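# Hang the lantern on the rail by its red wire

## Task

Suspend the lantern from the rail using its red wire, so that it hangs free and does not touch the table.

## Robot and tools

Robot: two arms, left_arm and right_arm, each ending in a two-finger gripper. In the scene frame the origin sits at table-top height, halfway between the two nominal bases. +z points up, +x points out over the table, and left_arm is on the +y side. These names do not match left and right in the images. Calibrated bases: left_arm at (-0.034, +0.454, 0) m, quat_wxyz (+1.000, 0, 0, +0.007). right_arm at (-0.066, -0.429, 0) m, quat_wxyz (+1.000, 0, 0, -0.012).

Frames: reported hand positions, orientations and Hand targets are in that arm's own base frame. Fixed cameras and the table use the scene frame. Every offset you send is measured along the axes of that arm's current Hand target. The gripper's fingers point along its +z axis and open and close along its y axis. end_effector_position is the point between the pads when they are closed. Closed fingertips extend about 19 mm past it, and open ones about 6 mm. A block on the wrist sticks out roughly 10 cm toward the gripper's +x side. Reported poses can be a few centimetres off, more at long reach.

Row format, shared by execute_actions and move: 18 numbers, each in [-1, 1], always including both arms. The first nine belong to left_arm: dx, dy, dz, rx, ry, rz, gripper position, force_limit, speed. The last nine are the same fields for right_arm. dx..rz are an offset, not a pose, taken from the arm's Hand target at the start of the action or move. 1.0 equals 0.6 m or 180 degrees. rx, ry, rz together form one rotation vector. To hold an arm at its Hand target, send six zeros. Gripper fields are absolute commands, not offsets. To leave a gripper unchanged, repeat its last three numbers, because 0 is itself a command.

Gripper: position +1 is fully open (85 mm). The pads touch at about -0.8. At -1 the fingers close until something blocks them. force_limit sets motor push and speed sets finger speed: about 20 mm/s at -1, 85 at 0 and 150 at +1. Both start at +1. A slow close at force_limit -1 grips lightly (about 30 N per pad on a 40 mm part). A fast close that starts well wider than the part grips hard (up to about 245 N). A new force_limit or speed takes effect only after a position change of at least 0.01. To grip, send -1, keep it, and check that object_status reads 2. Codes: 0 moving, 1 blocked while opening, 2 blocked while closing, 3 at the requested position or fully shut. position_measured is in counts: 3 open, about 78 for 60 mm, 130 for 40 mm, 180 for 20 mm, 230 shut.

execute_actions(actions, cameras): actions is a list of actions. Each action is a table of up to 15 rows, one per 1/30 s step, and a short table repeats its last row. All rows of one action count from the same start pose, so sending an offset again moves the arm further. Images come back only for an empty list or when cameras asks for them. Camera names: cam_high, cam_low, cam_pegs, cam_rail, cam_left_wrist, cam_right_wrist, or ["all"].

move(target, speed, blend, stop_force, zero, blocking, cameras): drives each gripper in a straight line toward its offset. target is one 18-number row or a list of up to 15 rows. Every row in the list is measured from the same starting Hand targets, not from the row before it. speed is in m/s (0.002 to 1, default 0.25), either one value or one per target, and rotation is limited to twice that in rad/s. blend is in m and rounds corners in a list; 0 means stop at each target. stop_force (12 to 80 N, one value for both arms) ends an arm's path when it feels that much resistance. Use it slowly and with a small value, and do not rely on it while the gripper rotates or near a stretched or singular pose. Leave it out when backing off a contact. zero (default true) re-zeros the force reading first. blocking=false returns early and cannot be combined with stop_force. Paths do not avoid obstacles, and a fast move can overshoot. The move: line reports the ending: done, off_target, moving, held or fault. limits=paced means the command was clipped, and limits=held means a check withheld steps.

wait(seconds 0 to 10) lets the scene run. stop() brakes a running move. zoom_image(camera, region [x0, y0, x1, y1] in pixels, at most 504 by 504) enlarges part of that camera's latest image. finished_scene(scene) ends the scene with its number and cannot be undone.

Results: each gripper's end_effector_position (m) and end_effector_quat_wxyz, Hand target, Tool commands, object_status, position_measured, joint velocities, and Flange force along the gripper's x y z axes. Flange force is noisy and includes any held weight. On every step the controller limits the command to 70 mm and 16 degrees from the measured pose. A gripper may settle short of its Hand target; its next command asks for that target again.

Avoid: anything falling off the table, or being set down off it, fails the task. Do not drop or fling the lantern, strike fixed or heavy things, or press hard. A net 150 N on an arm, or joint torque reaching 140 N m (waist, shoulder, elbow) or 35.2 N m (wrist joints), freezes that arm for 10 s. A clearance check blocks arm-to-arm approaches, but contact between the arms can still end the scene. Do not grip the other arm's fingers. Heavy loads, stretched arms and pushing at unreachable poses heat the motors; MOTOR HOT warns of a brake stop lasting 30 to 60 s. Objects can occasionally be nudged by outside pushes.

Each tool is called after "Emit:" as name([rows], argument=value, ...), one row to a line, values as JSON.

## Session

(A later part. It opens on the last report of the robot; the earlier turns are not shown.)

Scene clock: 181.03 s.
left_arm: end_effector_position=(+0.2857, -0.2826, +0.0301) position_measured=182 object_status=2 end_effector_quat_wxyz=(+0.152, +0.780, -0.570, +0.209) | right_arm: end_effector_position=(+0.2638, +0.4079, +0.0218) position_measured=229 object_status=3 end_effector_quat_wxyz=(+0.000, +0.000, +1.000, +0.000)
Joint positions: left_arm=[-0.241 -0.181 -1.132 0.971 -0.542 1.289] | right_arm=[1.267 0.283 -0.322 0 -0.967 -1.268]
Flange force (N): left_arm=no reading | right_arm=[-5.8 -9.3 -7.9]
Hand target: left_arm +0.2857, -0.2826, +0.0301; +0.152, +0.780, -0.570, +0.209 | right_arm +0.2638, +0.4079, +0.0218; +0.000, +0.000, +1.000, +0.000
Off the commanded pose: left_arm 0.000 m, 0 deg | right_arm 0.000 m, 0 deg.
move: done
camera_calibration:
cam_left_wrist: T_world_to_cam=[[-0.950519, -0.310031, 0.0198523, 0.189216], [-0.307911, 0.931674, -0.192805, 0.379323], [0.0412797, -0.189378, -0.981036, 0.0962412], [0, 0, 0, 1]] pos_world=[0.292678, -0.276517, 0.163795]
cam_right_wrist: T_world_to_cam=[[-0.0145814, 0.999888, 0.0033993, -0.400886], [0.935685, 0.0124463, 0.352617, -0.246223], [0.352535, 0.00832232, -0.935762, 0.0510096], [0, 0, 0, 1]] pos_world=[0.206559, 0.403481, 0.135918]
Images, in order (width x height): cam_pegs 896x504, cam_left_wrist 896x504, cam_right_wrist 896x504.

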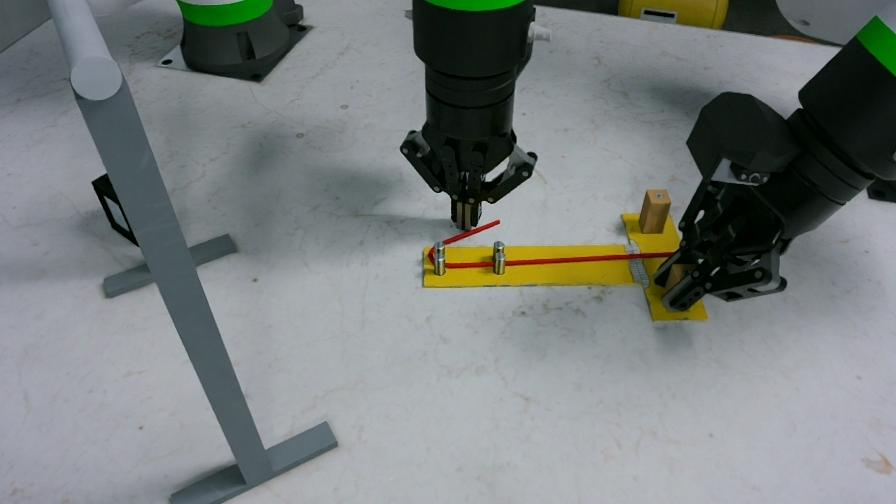

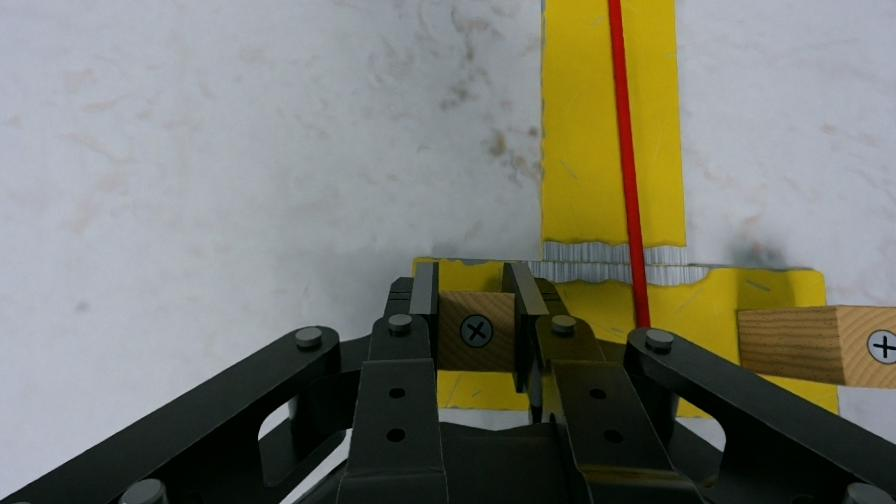

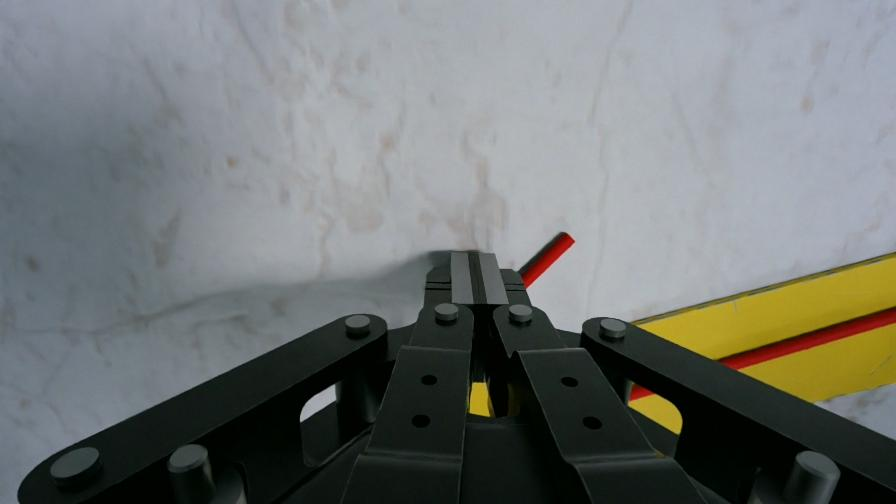

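Emit:
move([
  [0,0,0,0,0,0,-1,0,-1,0.02,-0.05,0,0,0,0,-0.8,0,0],
  [0,0,0,0,0,0,-1,0,-1,0.02,-0.05,-0.25,0,0,0,-0.8,0,0],
], speed=[0.05,0.2], cameras=["cam_pegs","cam_right_wrist"])

Scene clock: 187.10 s.
left_arm: end_effector_position=(+0.2857, -0.2826, +0.0301) position_measured=182 object_status=2 end_effector_quat_wxyz=(+0.152, +0.780, -0.570, +0.209) | right_arm: end_effector_position=(+0.2519, +0.3780, +0.1719) position_measured=229 object_status=3 end_effector_quat_wxyz=(+0.000, +0.000, +1.000, +0.000)
Joint positions: left_arm=[-0.241 -0.181 -1.132 0.971 -0.542 1.289] | right_arm=[1.273 0.048 -0.211 0 -1.312 -1.274]
Flange force (N): left_arm=no reading | right_arm=[-6.8 -1.8 -3.4]
Hand target: left_arm +0.2857, -0.2826, +0.0301; +0.152, +0.780, -0.570, +0.209 | right_arm +0.2518, +0.3780, +0.1719; +0.000, +0.000, +1.000, +0.000
Off the commanded pose: left_arm 0.000 m, 0 deg | right_arm 0.000 m, 0 deg.
move: done
camera_calibration:
cam_right_wrist: T_world_to_cam=[[-0.0144296, 0.99989, 0.00356224, -0.371651], [0.935655, 0.0122461, 0.352704, -0.287494], [0.352622, 0.00842241, -0.935728, 0.195884], [0, 0, 0, 1]] pos_world=[0.19456, 0.37348, 0.286019]
Images, in order (width x height): cam_pegs 896x504, cam_right_wrist 896x504.

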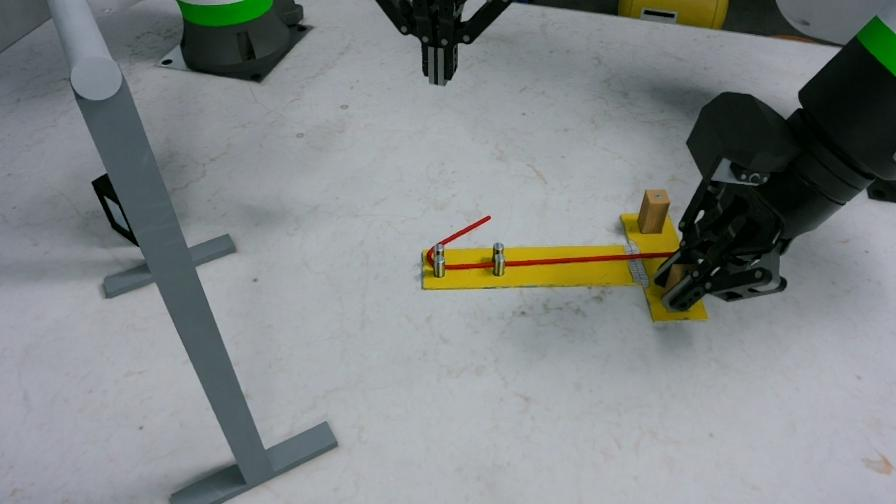

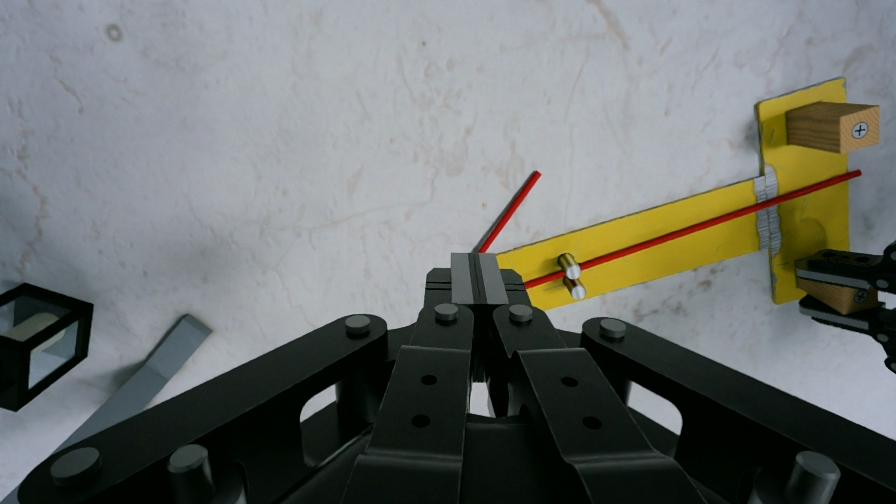

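Emit:
move(target=[0,0,0,0,0,0,-1,0,-1,-0.0363,0.3008,0.1198,0,0,-0.6217,-0.27,0,0], speed=0.2, cameras=["cam_pegs","cam_right_wrist","cam_high"])

Scene clock: 209.17 s.
left_arm: end_effector_position=(+0.2857, -0.2826, +0.0301) position_measured=182 object_status=2 end_effector_quat_wxyz=(+0.152, +0.780, -0.570, +0.209) | right_arm: end_effector_position=(+0.2732, +0.5548, +0.1013) position_measured=163 object_status=3 end_effector_quat_wxyz=(+0.000, +0.817, -0.576, +0.000)
Joint positions: left_arm=[-0.241 -0.181 -1.132 0.971 -0.542 1.289] | right_arm=[1.325 0.497 0.185 0 -1.259 0.588]
Flange force (N): left_arm=no reading | right_arm=[2.0 -5.1 -3.3]
Hand target: left_arm +0.2857, -0.2826, +0.0301; +0.152, +0.780, -0.570, +0.209 | right_arm +0.2733, +0.5548, +0.1013; +0.000, +0.817, -0.576, +0.000 (not the last commanded pose)
Off the commanded pose: left_arm 0.000 m, 0 deg | right_arm 0.004 m, 2 deg.
move: held (right_arm; a check stopped the path); limits=held
pose unreachable (right arm): on one or more control steps of this call, first in action 0 (counted from 0), this arm could not follow its commanded pose, so it was not sent that pose on those steps. It may still have moved: this result reports where it is.
cause: moving toward the commanded pose would bring a part of the arm too close to another arm (this arm's gripper and the left arm's gripper, 10 mm apart when this arm was first held).
camera_calibration:
cam_right_wrist: T_world_to_cam=[[-0.936779, -0.349902, 0.00378989, 0.452873], [-0.326179, 0.877084, 0.352606, -0.419791], [-0.126702, 0.329078, -0.935764, 0.0738595], [0, 0, 0, 1]] pos_world=[0.296673, 0.502347, 0.215419]
Images, in order (width x height): cam_high 896x504, cam_pegs 896x504, cam_right_wrist 896x504.

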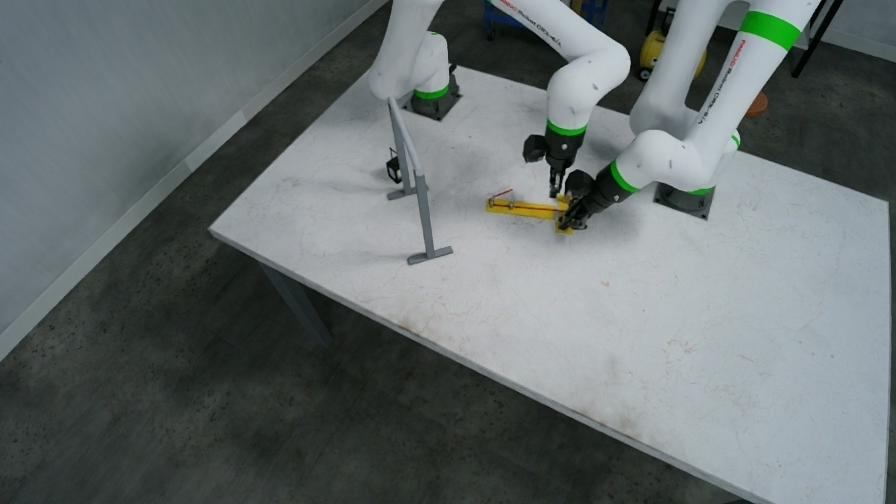

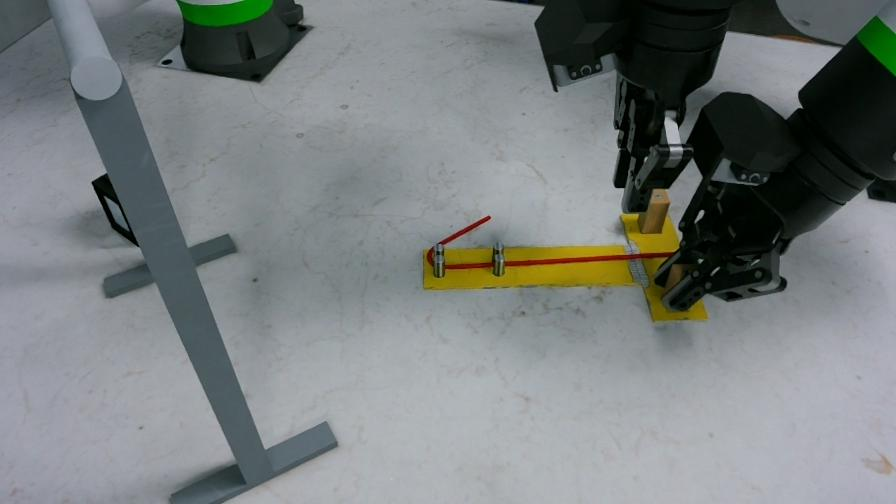

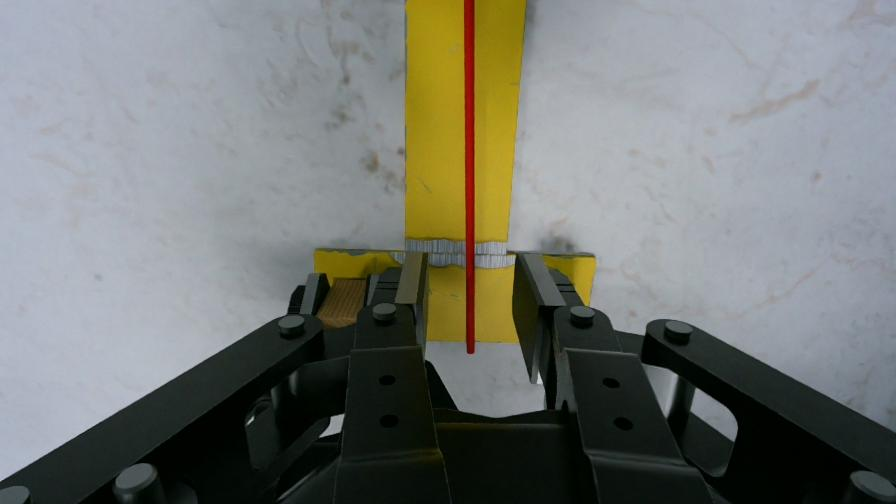

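Emit:
move(target=[0,0,0,0,0,0,-1,0,-1,0.028,0,0.0855,0,0,0,-0.5,0,0], speed=0.1)

Emit:
move(target=[0,0,0,0,0,0,-1,0,-1,0,0,0.055,0,0,0,-0.5,0,0], speed=0.01, stop_force=12, cameras=["cam_right_wrist"])

Scene clock: 215.03 s.
left_arm: end_effector_position=(+0.2857, -0.2826, +0.0301) position_measured=182 object_status=2 end_effector_quat_wxyz=(+0.152, +0.780, -0.570, +0.209) | right_arm: end_effector_position=(+0.2789, +0.5390, +0.0500) position_measured=192 object_status=3 end_effector_quat_wxyz=(+0.000, +0.817, -0.576, +0.000)
Joint positions: left_arm=[-0.241 -0.181 -1.132 0.971 -0.542 1.289] | right_arm=[1.309 0.515 0.085 0 -1.14 0.603]
Flange force (N): left_arm=no reading | right_arm=[2.7 -4.5 -3.1]
Hand target: left_arm +0.2857, -0.2826, +0.0301; +0.152, +0.780, -0.570, +0.209 | right_arm +0.2789, +0.5390, +0.0500; +0.000, +0.817, -0.576, +0.000
Off the commanded pose: left_arm 0.000 m, 0 deg | right_arm 0.000 m, 0 deg.
move: done

Scene clock: 218.33 s.
left_arm: end_effector_position=(+0.2857, -0.2826, +0.0301) position_measured=182 object_status=2 end_effector_quat_wxyz=(+0.152, +0.780, -0.570, +0.209) | right_arm: end_effector_position=(+0.2790, +0.5390, +0.0230) position_measured=192 object_status=3 end_effector_quat_wxyz=(+0.000, +0.817, -0.576, +0.000)
Joint positions: left_arm=[-0.241 -0.181 -1.132 0.971 -0.542 1.289] | right_arm=[1.309 0.544 0.059 0.001 -1.086 0.603]
Flange force (N): left_arm=no reading | right_arm=[5.5 2.6 -23.7]
Hand target: left_arm +0.2857, -0.2826, +0.0301; +0.152, +0.780, -0.570, +0.209 | right_arm +0.2790, +0.5390, +0.0230; +0.000, +0.817, -0.576, +0.000 (not the last commanded pose)
Off the commanded pose: left_arm 0.000 m, 0 deg | right_arm 0.006 m, 0 deg.
move: contact (right_arm)
camera_calibration:
cam_right_wrist: T_world_to_cam=[[-0.936751, -0.349981, 0.0033827, 0.453161], [-0.326377, 0.876981, 0.35268, -0.376331], [-0.126398, 0.329269, -0.935738, 0.00633366], [0, 0, 0, 1]] pos_world=[0.302474, 0.486547, 0.137118]
Images, in order (width x height): cam_right_wrist 896x504.

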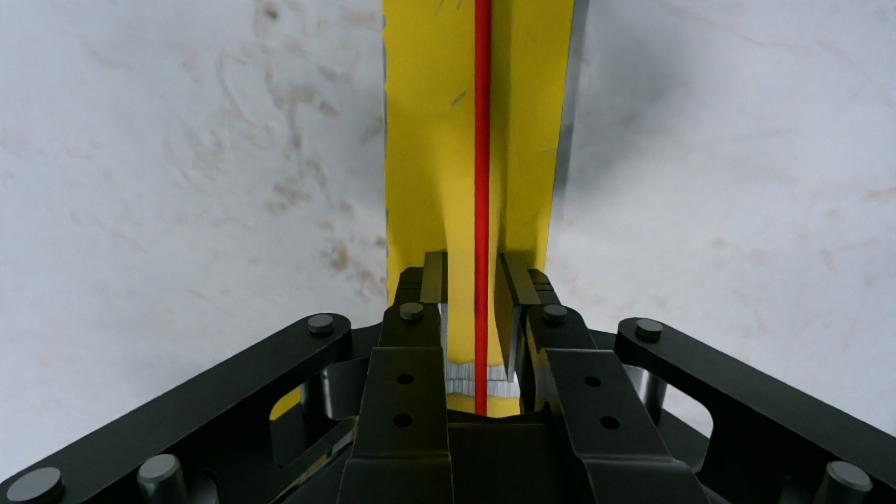

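Emit:
move(target=[0,0,0,0,0,0,-1,0,-1,0,0,-0.003,0,0,0,-0.5,0,0], speed=0.05)

Emit:
move(target=[0,0,0,0,0,0,-1,0,-1,0,0,0,0,0,0,-1,0,-1], cameras=["cam_right_wrist"])

Scene clock: 221.00 s.
left_arm: end_effector_position=(+0.2857, -0.2826, +0.0301) position_measured=182 object_status=2 end_effector_quat_wxyz=(+0.152, +0.780, -0.570, +0.209) | right_arm: end_effector_position=(+0.2789, +0.5390, +0.0248) position_measured=192 object_status=3 end_effector_quat_wxyz=(+0.000, +0.817, -0.576, +0.000)
Joint positions: left_arm=[-0.241 -0.181 -1.132 0.971 -0.542 1.289] | right_arm=[1.309 0.542 0.061 0 -1.09 0.603]
Flange force (N): left_arm=no reading | right_arm=[2.8 -4.5 -3.3]
Hand target: left_arm +0.2857, -0.2826, +0.0301; +0.152, +0.780, -0.570, +0.209 | right_arm +0.2790, +0.5390, +0.0248; +0.000, +0.817, -0.576, +0.000
Off the commanded pose: left_arm 0.000 m, 0 deg | right_arm 0.000 m, 0 deg.
move: done

Scene clock: 222.17 s.
left_arm: end_effector_position=(+0.2857, -0.2826, +0.0301) position_measured=182 object_status=2 end_effector_quat_wxyz=(+0.152, +0.780, -0.570, +0.209) | right_arm: end_effector_position=(+0.2790, +0.5390, +0.0248) position_measured=227 object_status=0 end_effector_quat_wxyz=(+0.000, +0.817, -0.576, +0.000)
Joint positions: left_arm=[-0.241 -0.181 -1.132 0.971 -0.542 1.289] | right_arm=[1.309 0.542 0.061 0.001 -1.09 0.603]
Flange force (N): left_arm=no reading | right_arm=[1.7 -4.6 -3.2]
Hand target: left_arm +0.2857, -0.2826, +0.0301; +0.152, +0.780, -0.570, +0.209 | right_arm +0.2790, +0.5390, +0.0248; +0.000, +0.817, -0.576, +0.000
Off the commanded pose: left_arm 0.000 m, 0 deg | right_arm 0.000 m, 0 deg.
move: done
camera_calibration:
cam_right_wrist: T_world_to_cam=[[-0.936739, -0.350012, 0.00347028, 0.453154], [-0.326373, 0.87697, 0.35271, -0.376966], [-0.126496, 0.329265, -0.935726, 0.00804862], [0, 0, 0, 1]] pos_world=[0.302473, 0.486547, 0.138918]
Images, in order (width x height): cam_right_wrist 896x504.

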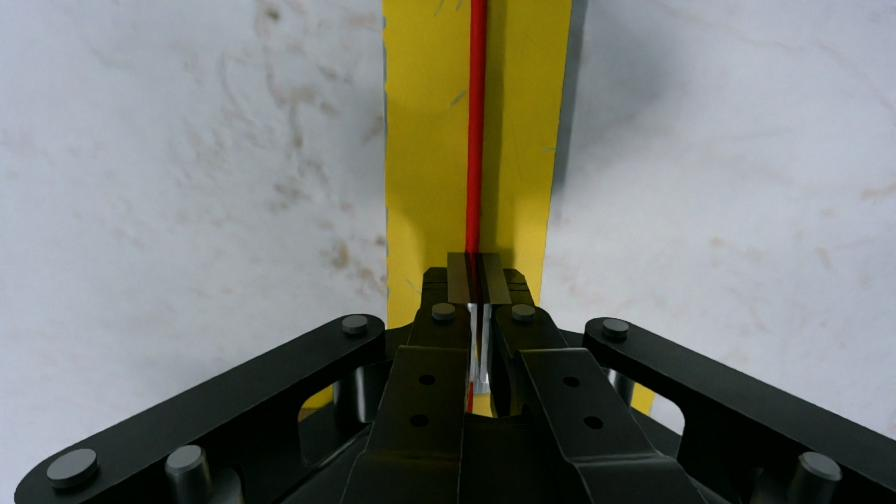

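Emit:
move(target=[0,0,0,0,0,0,-1,0,-1,0.1167,0,0,0,0,0,-1,0,-1], speed=0.04, stop_force=40, cameras=["cam_right_wrist","cam_pegs","cam_left_wrist"])

Scene clock: 227.60 s.
left_arm: end_effector_position=(+0.2857, -0.2826, +0.0301) position_measured=182 object_status=2 end_effector_quat_wxyz=(+0.152, +0.780, -0.570, +0.209) | right_arm: end_effector_position=(+0.3025, +0.4730, +0.0248) position_measured=227 object_status=2 end_effector_quat_wxyz=(+0.000, +0.817, -0.576, +0.000)
Joint positions: left_arm=[-0.241 -0.181 -1.132 0.971 -0.542 1.289] | right_arm=[1.236 0.443 -0.09 0.001 -1.038 0.677]
Flange force (N): left_arm=no reading | right_arm=[1.0 -7.1 -3.0]
Hand target: left_arm +0.2857, -0.2826, +0.0301; +0.152, +0.780, -0.570, +0.209 | right_arm +0.3025, +0.4730, +0.0248; +0.000, +0.817, -0.576, +0.000
Off the commanded pose: left_arm 0.000 m, 0 deg | right_arm 0.000 m, 0 deg.
move: done
camera_calibration:
cam_left_wrist: T_world_to_cam=[[-0.950519, -0.310031, 0.0198523, 0.189216], [-0.307911, 0.931674, -0.192805, 0.379323], [0.0412797, -0.189378, -0.981036, 0.0962412], [0, 0, 0, 1]] pos_world=[0.292678, -0.276517, 0.163795]
cam_right_wrist: T_world_to_cam=[[-0.936739, -0.350012, 0.00347028, 0.452101], [-0.326373, 0.87697, 0.35271, -0.311504], [-0.126496, 0.329265, -0.935726, 0.0327198], [0, 0, 0, 1]] pos_world=[0.325973, 0.420647, 0.138918]
Images, in order (width x height): cam_pegs 896x504, cam_left_wrist 896x504, cam_right_wrist 896x504.

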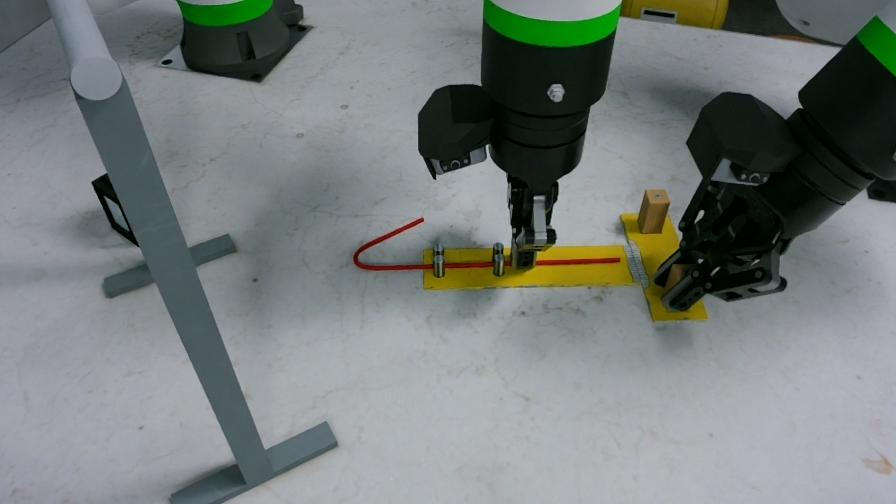

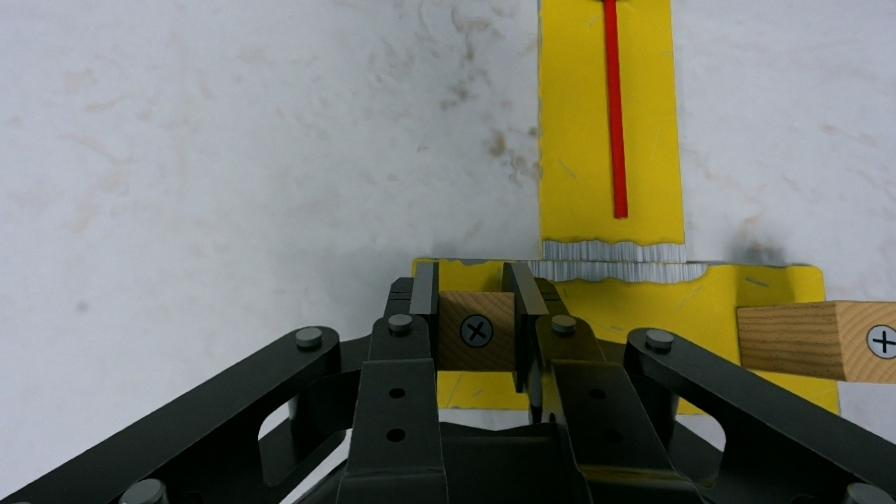

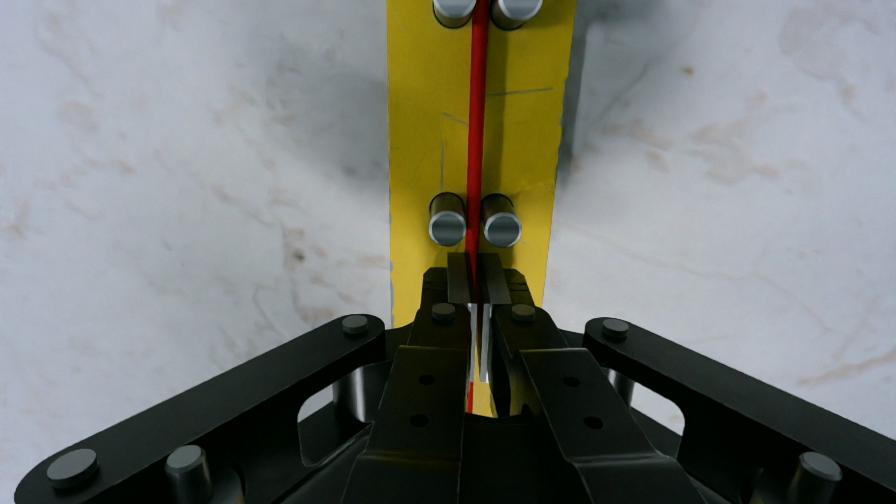

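Emit:
move(target=[0,0,0,0,0,0,-1,0,-1,0,0,0,0,0,0,-0.5,0,-1])

Emit:
move([
  [0,0,0,0,0,0,-1,0,-1,0,0,-0.0753,0,0,0,-0.5,0,-1],
  [0,0,0,0,0,0,-1,0,-1,-0.0673,0.0378,-0.0753,0,0,0,-0.8,0,0],
  [0,0,0,0,0,0,-1,0,-1,-0.0673,0.0378,0.0008,0,0,0,-0.8,0,0],
], speed=[0.1,0.1,0.05], cameras=["cam_right_wrist","cam_pegs"])

Scene clock: 248.53 s.
left_arm: end_effector_position=(+0.2857, -0.2826, +0.0301) position_measured=182 object_status=2 end_effector_quat_wxyz=(+0.152, +0.780, -0.570, +0.209) | right_arm: end_effector_position=(+0.3024, +0.4730, +0.0248) position_measured=192 object_status=0 end_effector_quat_wxyz=(+0.000, +0.817, -0.576, +0.000)
Joint positions: left_arm=[-0.241 -0.181 -1.132 0.971 -0.542 1.289] | right_arm=[1.236 0.443 -0.09 0.001 -1.038 0.677]
Flange force (N): left_arm=no reading | right_arm=[3.2 -5.0 -3.1]
Hand target: left_arm +0.2857, -0.2826, +0.0301; +0.152, +0.780, -0.570, +0.209 | right_arm +0.3025, +0.4730, +0.0248; +0.000, +0.817, -0.576, +0.000
Off the commanded pose: left_arm 0.000 m, 0 deg | right_arm 0.000 m, 0 deg.
move: done

Scene clock: 251.60 s.
left_arm: end_effector_position=(+0.2857, -0.2826, +0.0301) position_measured=182 object_status=2 end_effector_quat_wxyz=(+0.152, +0.780, -0.570, +0.209) | right_arm: end_effector_position=(+0.2675, +0.5035, +0.0243) position_measured=229 object_status=3 end_effector_quat_wxyz=(+0.000, +0.817, -0.576, +0.000)
Joint positions: left_arm=[-0.241 -0.181 -1.132 0.971 -0.542 1.289] | right_arm=[1.313 0.462 -0.062 0.001 -1.046 0.6]
Flange force (N): left_arm=no reading | right_arm=[2.6 -4.9 -3.2]
Hand target: left_arm +0.2857, -0.2826, +0.0301; +0.152, +0.780, -0.570, +0.209 | right_arm +0.2675, +0.5035, +0.0243; +0.000, +0.817, -0.576, +0.000
Off the commanded pose: left_arm 0.000 m, 0 deg | right_arm 0.000 m, 0 deg.
move: done
camera_calibration:
cam_right_wrist: T_world_to_cam=[[-0.936739, -0.350012, 0.00347028, 0.429958], [-0.326373, 0.87697, 0.35271, -0.34941], [-0.126496, 0.329265, -0.935726, 0.0178149], [0, 0, 0, 1]] pos_world=[0.290973, 0.451047, 0.138418]
Images, in order (width x height): cam_pegs 896x504, cam_right_wrist 896x504.

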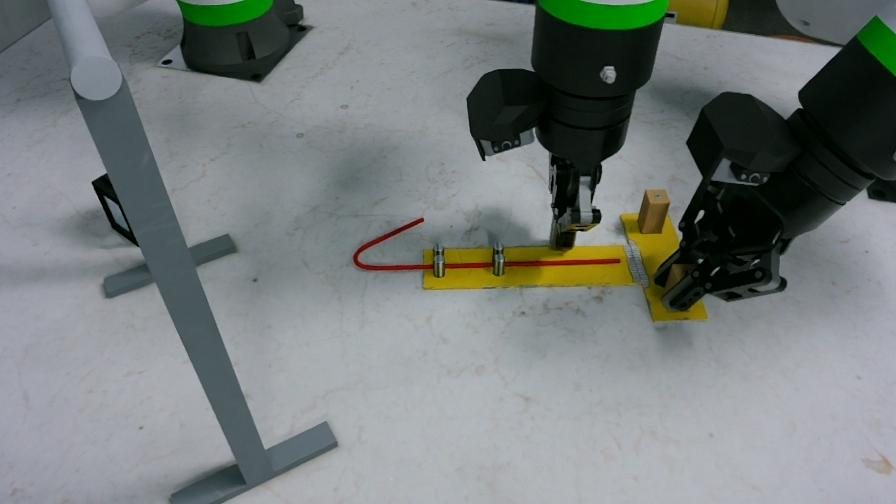

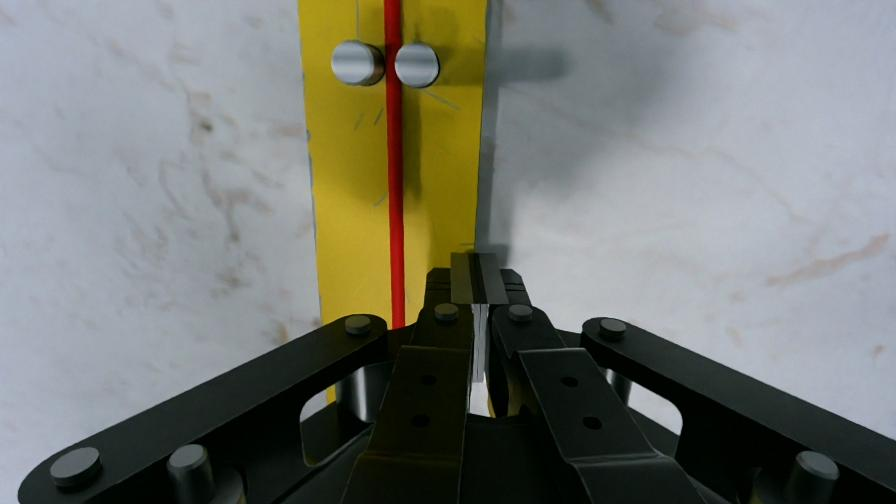

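Emit:
move([
  [0,0,0,0,0,0,-1,0,-1,0,0,-0.075,0,0,0,-0.8,0,-1],
  [0,0,0,0,0,0,-1,0,-1,0,-0.0758,-0.075,0,0,0,-0.8,0,-1],
  [0,0,0,0,0,0,-1,0,-1,0,-0.0758,0,0,0,0,-0.8,0,-1],
], speed=[0.15,0.15,0.08], cameras=["cam_right_wrist","cam_pegs"])

Scene clock: 264.97 s.
left_arm: end_effector_position=(+0.2857, -0.2826, +0.0301) position_measured=182 object_status=2 end_effector_quat_wxyz=(+0.152, +0.780, -0.570, +0.209) | right_arm: end_effector_position=(+0.3104, +0.5187, +0.0243) position_measured=229 object_status=3 end_effector_quat_wxyz=(+0.000, +0.817, -0.576, +0.000)
Joint positions: left_arm=[-0.241 -0.181 -1.132 0.971 -0.542 1.289] | right_arm=[1.249 0.537 0.052 0 -1.086 0.664]
Flange force (N): left_arm=no reading | right_arm=[2.7 -4.1 -3.1]
Hand target: left_arm +0.2857, -0.2826, +0.0301; +0.152, +0.780, -0.570, +0.209 | right_arm +0.3104, +0.5187, +0.0243; +0.000, +0.817, -0.576, +0.000
Off the commanded pose: left_arm 0.000 m, 0 deg | right_arm 0.000 m, 0 deg.
move: done
camera_calibration:
cam_right_wrist: T_world_to_cam=[[-0.936774, -0.349919, 0.00347104, 0.475467], [-0.32627, 0.876962, 0.352825, -0.348874], [-0.126504, 0.329385, -0.935683, 0.0181448], [0, 0, 0, 1]] pos_world=[0.333874, 0.466348, 0.138419]
Images, in order (width x height): cam_pegs 896x504, cam_right_wrist 896x504.

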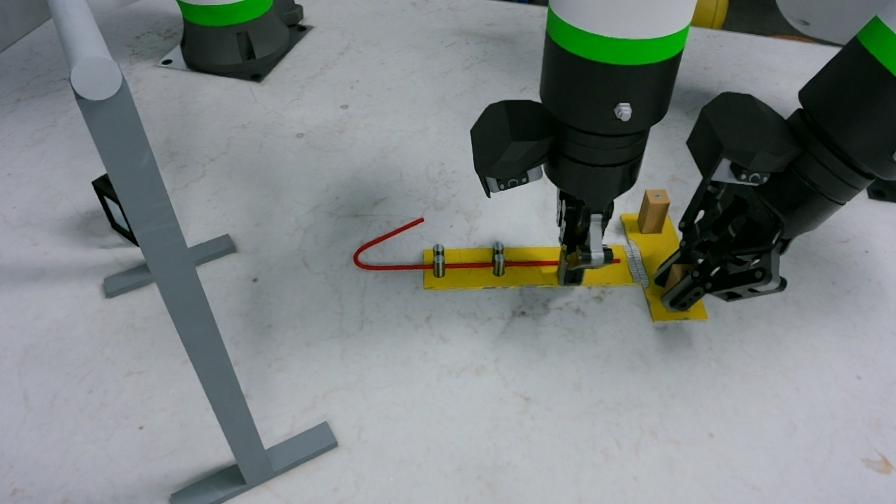

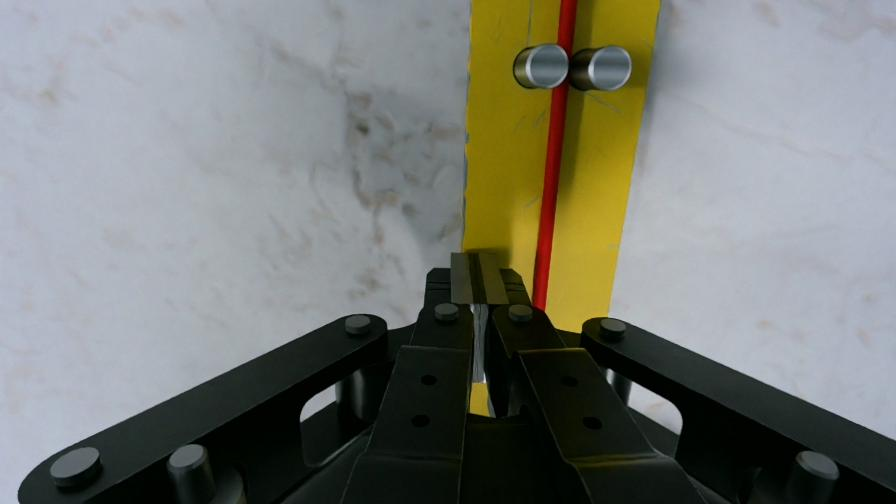

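Good. Push.

Emit:
move([
  [0,0,0,0,0,0,-1,0,-1,0,0.0182,0,0,0,0,-0.8,0,-1],
  [0,0,0,0,0,0,-1,0,-1,0.0003,0.0572,0,0,0,0,-0.8,0,-1],
  [0,0,0,0,0,0,-1,0,-1,0.014,0.0929,0,0,0,0,-0.8,0,-1],
  [0,0,0,0,0,0,-1,0,-1,0.039,0.1217,0,0,0,0,-0.8,0,-1],
], speed=0.04, blend=0.003, cameras=["cam_right_wrist","cam_pegs"])

Scene clock: 270.00 s.
left_arm: end_effector_position=(+0.2857, -0.2826, +0.0301) position_measured=182 object_status=2 end_effector_quat_wxyz=(+0.152, +0.780, -0.570, +0.209) | right_arm: end_effector_position=(+0.2494, +0.4722, +0.0243) position_measured=229 object_status=3 end_effector_quat_wxyz=(+0.000, +0.817, -0.576, +0.000)
Joint positions: left_arm=[-0.241 -0.181 -1.132 0.971 -0.542 1.289] | right_arm=[1.331 0.384 -0.176 0 -1.011 0.582]
Flange force (N): left_arm=no reading | right_arm=[-2.1 -10.6 -11.3]
Hand target: left_arm +0.2857, -0.2826, +0.0301; +0.152, +0.780, -0.570, +0.209 | right_arm +0.2495, +0.4722, +0.0243; +0.000, +0.817, -0.576, +0.000
Off the commanded pose: left_arm 0.000 m, 0 deg | right_arm 0.000 m, 0 deg.
move: done
camera_calibration:
cam_right_wrist: T_world_to_cam=[[-0.936769, -0.34993, 0.00350348, 0.402017], [-0.326285, 0.877003, 0.35271, -0.327907], [-0.126496, 0.329264, -0.935726, 0.0258314], [0, 0, 0, 1]] pos_world=[0.272874, 0.419747, 0.138419]
Images, in order (width x height): cam_pegs 896x504, cam_right_wrist 896x504.

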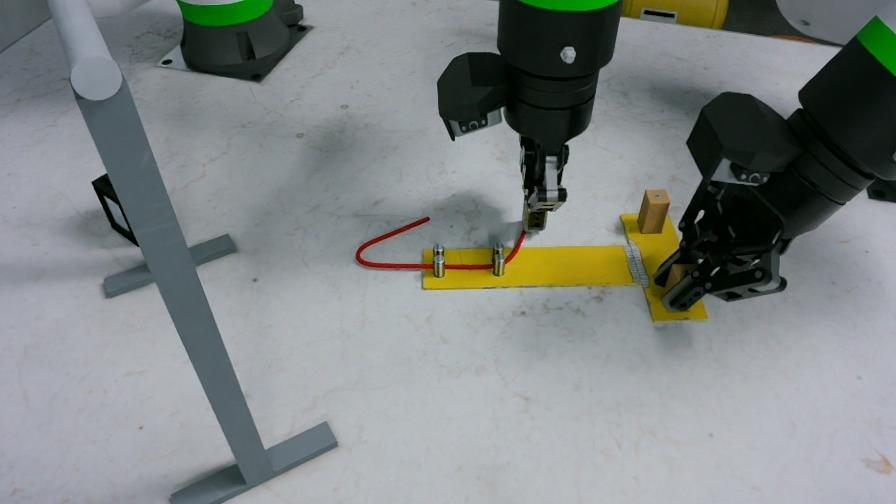

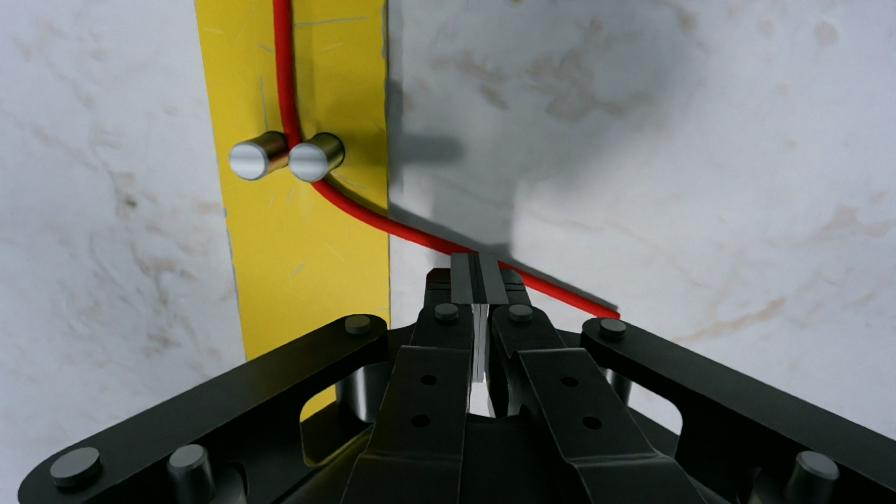

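Emit:
move([
  [0,0,0,0,0,0,-1,0,-1,0.0333,0.0186,0,0,0,0,-0.8,0,-1],
  [0,0,0,0,0,0,-1,0,-1,0.0613,0.0245,0,0,0,0,-0.8,0,-1],
], speed=0.04, blend=0.003, cameras=["cam_right_wrist","cam_pegs"])

Scene clock: 274.73 s.
left_arm: end_effector_position=(+0.2857, -0.2826, +0.0301) position_measured=182 object_status=2 end_effector_quat_wxyz=(+0.152, +0.780, -0.570, +0.209) | right_arm: end_effector_position=(+0.2480, +0.4326, +0.0243) position_measured=229 object_status=3 end_effector_quat_wxyz=(+0.000, +0.817, -0.576, +0.000)
Joint positions: left_arm=[-0.241 -0.181 -1.132 0.971 -0.542 1.289] | right_arm=[1.314 0.307 -0.283 0.001 -0.981 0.598]
Flange force (N): left_arm=no reading | right_arm=[3.2 -5.7 -3.4]
Hand target: left_arm +0.2857, -0.2826, +0.0301; +0.152, +0.780, -0.570, +0.209 | right_arm +0.2479, +0.4326, +0.0243; +0.000, +0.817, -0.576, +0.000
Off the commanded pose: left_arm 0.000 m, 0 deg | right_arm 0.000 m, 0 deg.
move: done
camera_calibration:
cam_right_wrist: T_world_to_cam=[[-0.936739, -0.350012, 0.00347028, 0.386875], [-0.326373, 0.87697, 0.35271, -0.293598], [-0.126496, 0.329265, -0.935726, 0.0386931], [0, 0, 0, 1]] pos_world=[0.271473, 0.380147, 0.138418]
Images, in order (width x height): cam_pegs 896x504, cam_right_wrist 896x504.

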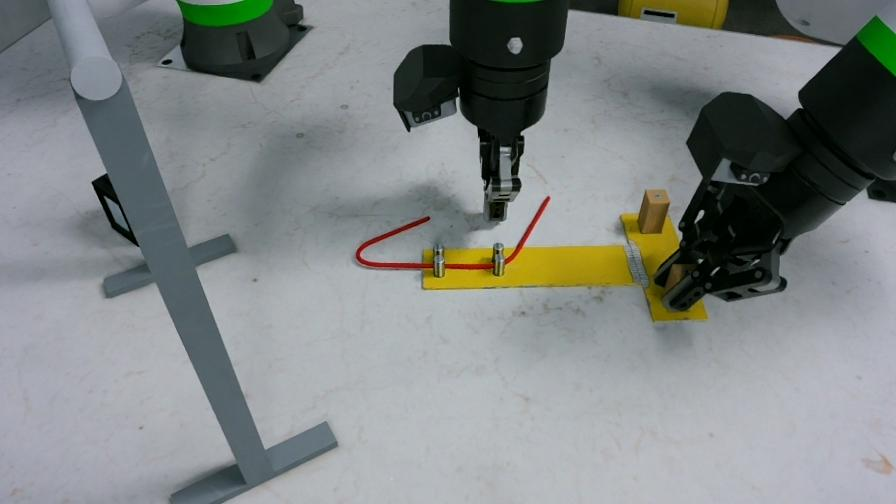

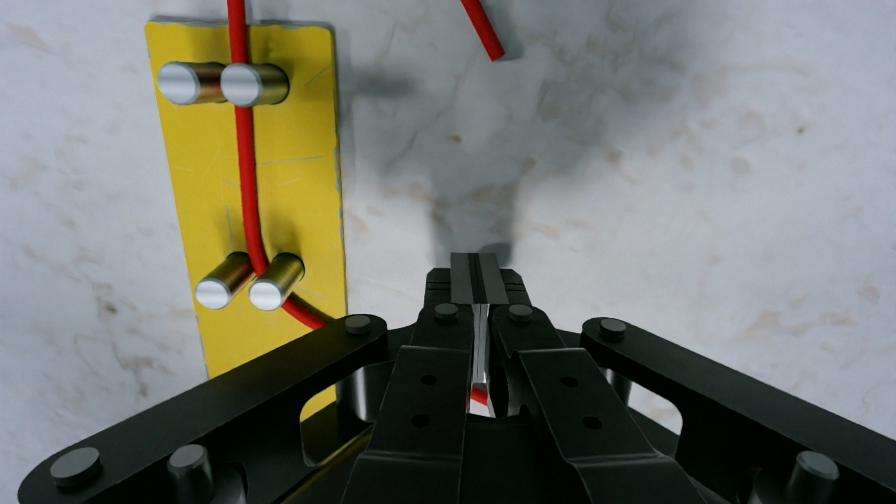

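Emit:
move([
  [0,0,0,0,0,0,-1,0,-1,0,0,-0.06,0,0,0,-0.8,0,-1],
  [0,0,0,0,0,0,-1,0,-1,-0.0913,-0.0133,-0.06,0,0,0,-0.8,0,-1],
  [0,0,0,0,0,0,-1,0,-1,-0.0913,-0.0133,-0.01,0,0,0,-0.8,0,-1],
], speed=[0.15,0.15,0.1])

Emit:
move(target=[0,0,0,0,0,0,-1,0,-1,0,0,0.04,0,0,0,-0.8,0,-1], speed=0.01, stop_force=12, cameras=["cam_right_wrist"])

Scene clock: 284.47 s.
left_arm: end_effector_position=(+0.2857, -0.2826, +0.0301) position_measured=182 object_status=2 end_effector_quat_wxyz=(+0.152, +0.780, -0.570, +0.209) | right_arm: end_effector_position=(+0.2371, +0.4869, +0.0303) position_measured=229 object_status=3 end_effector_quat_wxyz=(+0.000, +0.817, -0.576, +0.000)
Joint positions: left_arm=[-0.241 -0.181 -1.132 0.971 -0.542 1.289] | right_arm=[1.36 0.393 -0.148 0.001 -1.031 0.552]
Flange force (N): left_arm=no reading | right_arm=[2.6 -5.4 -3.1]
Hand target: left_arm +0.2857, -0.2826, +0.0301; +0.152, +0.780, -0.570, +0.209 | right_arm +0.2371, +0.4869, +0.0303; +0.000, +0.817, -0.576, +0.000
Off the commanded pose: left_arm 0.000 m, 0 deg | right_arm 0.000 m, 0 deg.
move: done

Scene clock: 286.13 s.
left_arm: end_effector_position=(+0.2857, -0.2826, +0.0301) position_measured=182 object_status=2 end_effector_quat_wxyz=(+0.152, +0.780, -0.570, +0.209) | right_arm: end_effector_position=(+0.2371, +0.4869, +0.0194) position_measured=229 object_status=3 end_effector_quat_wxyz=(+0.000, +0.817, -0.576, +0.000)
Joint positions: left_arm=[-0.241 -0.181 -1.132 0.971 -0.542 1.289] | right_arm=[1.36 0.407 -0.157 0.001 -1.007 0.552]
Flange force (N): left_arm=no reading | right_arm=[5.7 -0.9 -29.0]
Hand target: left_arm +0.2857, -0.2826, +0.0301; +0.152, +0.780, -0.570, +0.209 | right_arm +0.2371, +0.4869, +0.0194; +0.000, +0.817, -0.576, +0.000 (not the last commanded pose)
Off the commanded pose: left_arm 0.000 m, 0 deg | right_arm 0.013 m, 0 deg.
move: contact (right_arm)
camera_calibration:
cam_right_wrist: T_world_to_cam=[[-0.936736, -0.35002, 0.00339249, 0.395701], [-0.326379, 0.876888, 0.352907, -0.343035], [-0.1265, 0.329474, -0.935652, 0.0147506], [0, 0, 0, 1]] pos_world=[0.260573, 0.434447, 0.133519]
Images, in order (width x height): cam_right_wrist 896x504.

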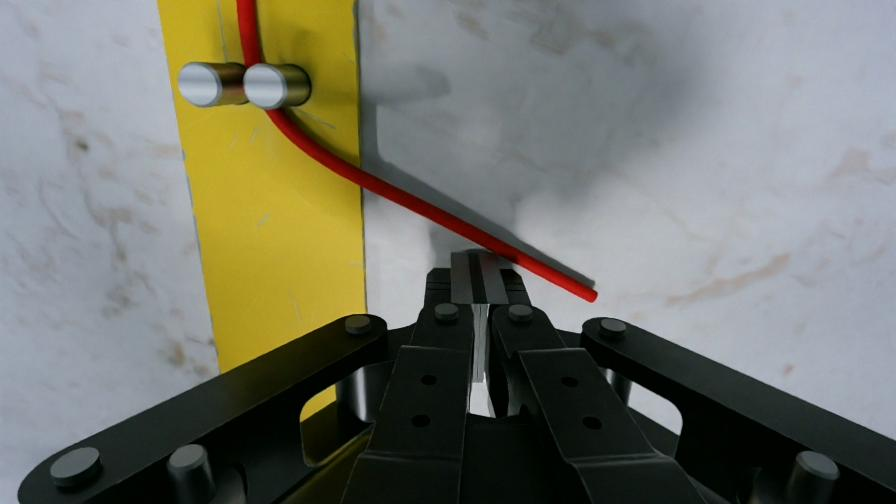

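Emit:
move([
  [0,0,0,0,0,0,-1,0,-1,0,0,-0.0028,0,0,0,-0.8,0,-1],
  [0,0,0,0,0,0,-1,0,-1,0.0432,0.0247,-0.0028,0,0,0,-0.8,0,-1],
  [0,0,0,0,0,0,-1,0,-1,0.0883,0.0317,-0.0028,0,0,0,-0.8,0,-1],
], speed=0.03, blend=0.001, cameras=["cam_right_wrist","cam_pegs"])

Scene clock: 297.50 s.
left_arm: end_effector_position=(+0.2857, -0.2826, +0.0301) position_measured=182 object_status=2 end_effector_quat_wxyz=(+0.152, +0.780, -0.570, +0.209) | right_arm: end_effector_position=(+0.2369, +0.4306, +0.0211) position_measured=229 object_status=3 end_effector_quat_wxyz=(+0.000, +0.817, -0.576, +0.000)
Joint positions: left_arm=[-0.241 -0.181 -1.132 0.971 -0.542 1.289] | right_arm=[1.336 0.296 -0.307 0.001 -0.968 0.577]
Flange force (N): left_arm=no reading | right_arm=[-3.2 -7.5 -8.4]
Hand target: left_arm +0.2857, -0.2826, +0.0301; +0.152, +0.780, -0.570, +0.209 | right_arm +0.2370, +0.4306, +0.0211; +0.000, +0.817, -0.576, +0.000
Off the commanded pose: left_arm 0.000 m, 0 deg | right_arm 0.000 m, 0 deg.
move: done; blend cut to 0.0008 m at target 1
camera_calibration:
cam_right_wrist: T_world_to_cam=[[-0.936778, -0.349907, 0.00343822, 0.375799], [-0.326259, 0.876933, 0.352907, -0.294433], [-0.1265, 0.329474, -0.935652, 0.0347389], [0, 0, 0, 1]] pos_world=[0.260374, 0.378248, 0.135119]
Images, in order (width x height): cam_pegs 896x504, cam_right_wrist 896x504.

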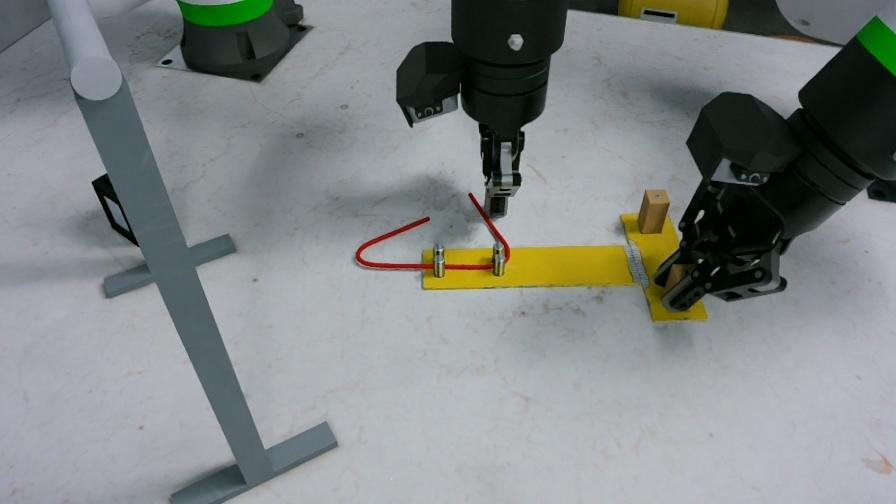

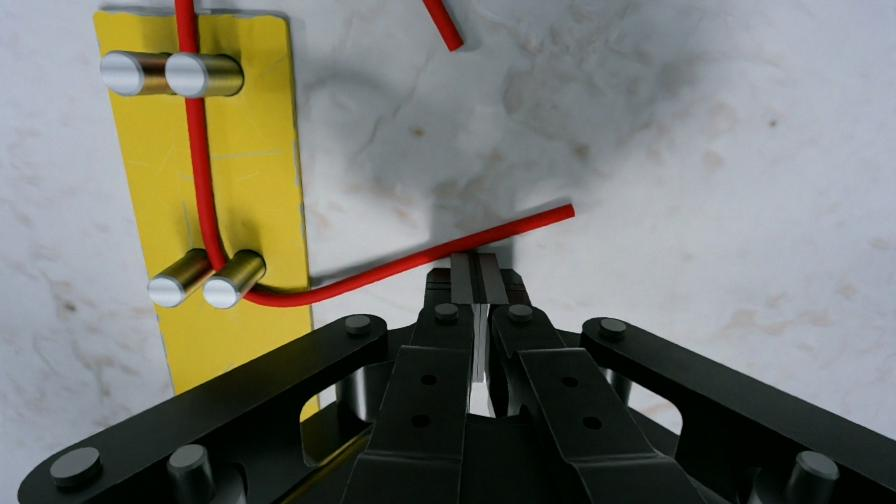

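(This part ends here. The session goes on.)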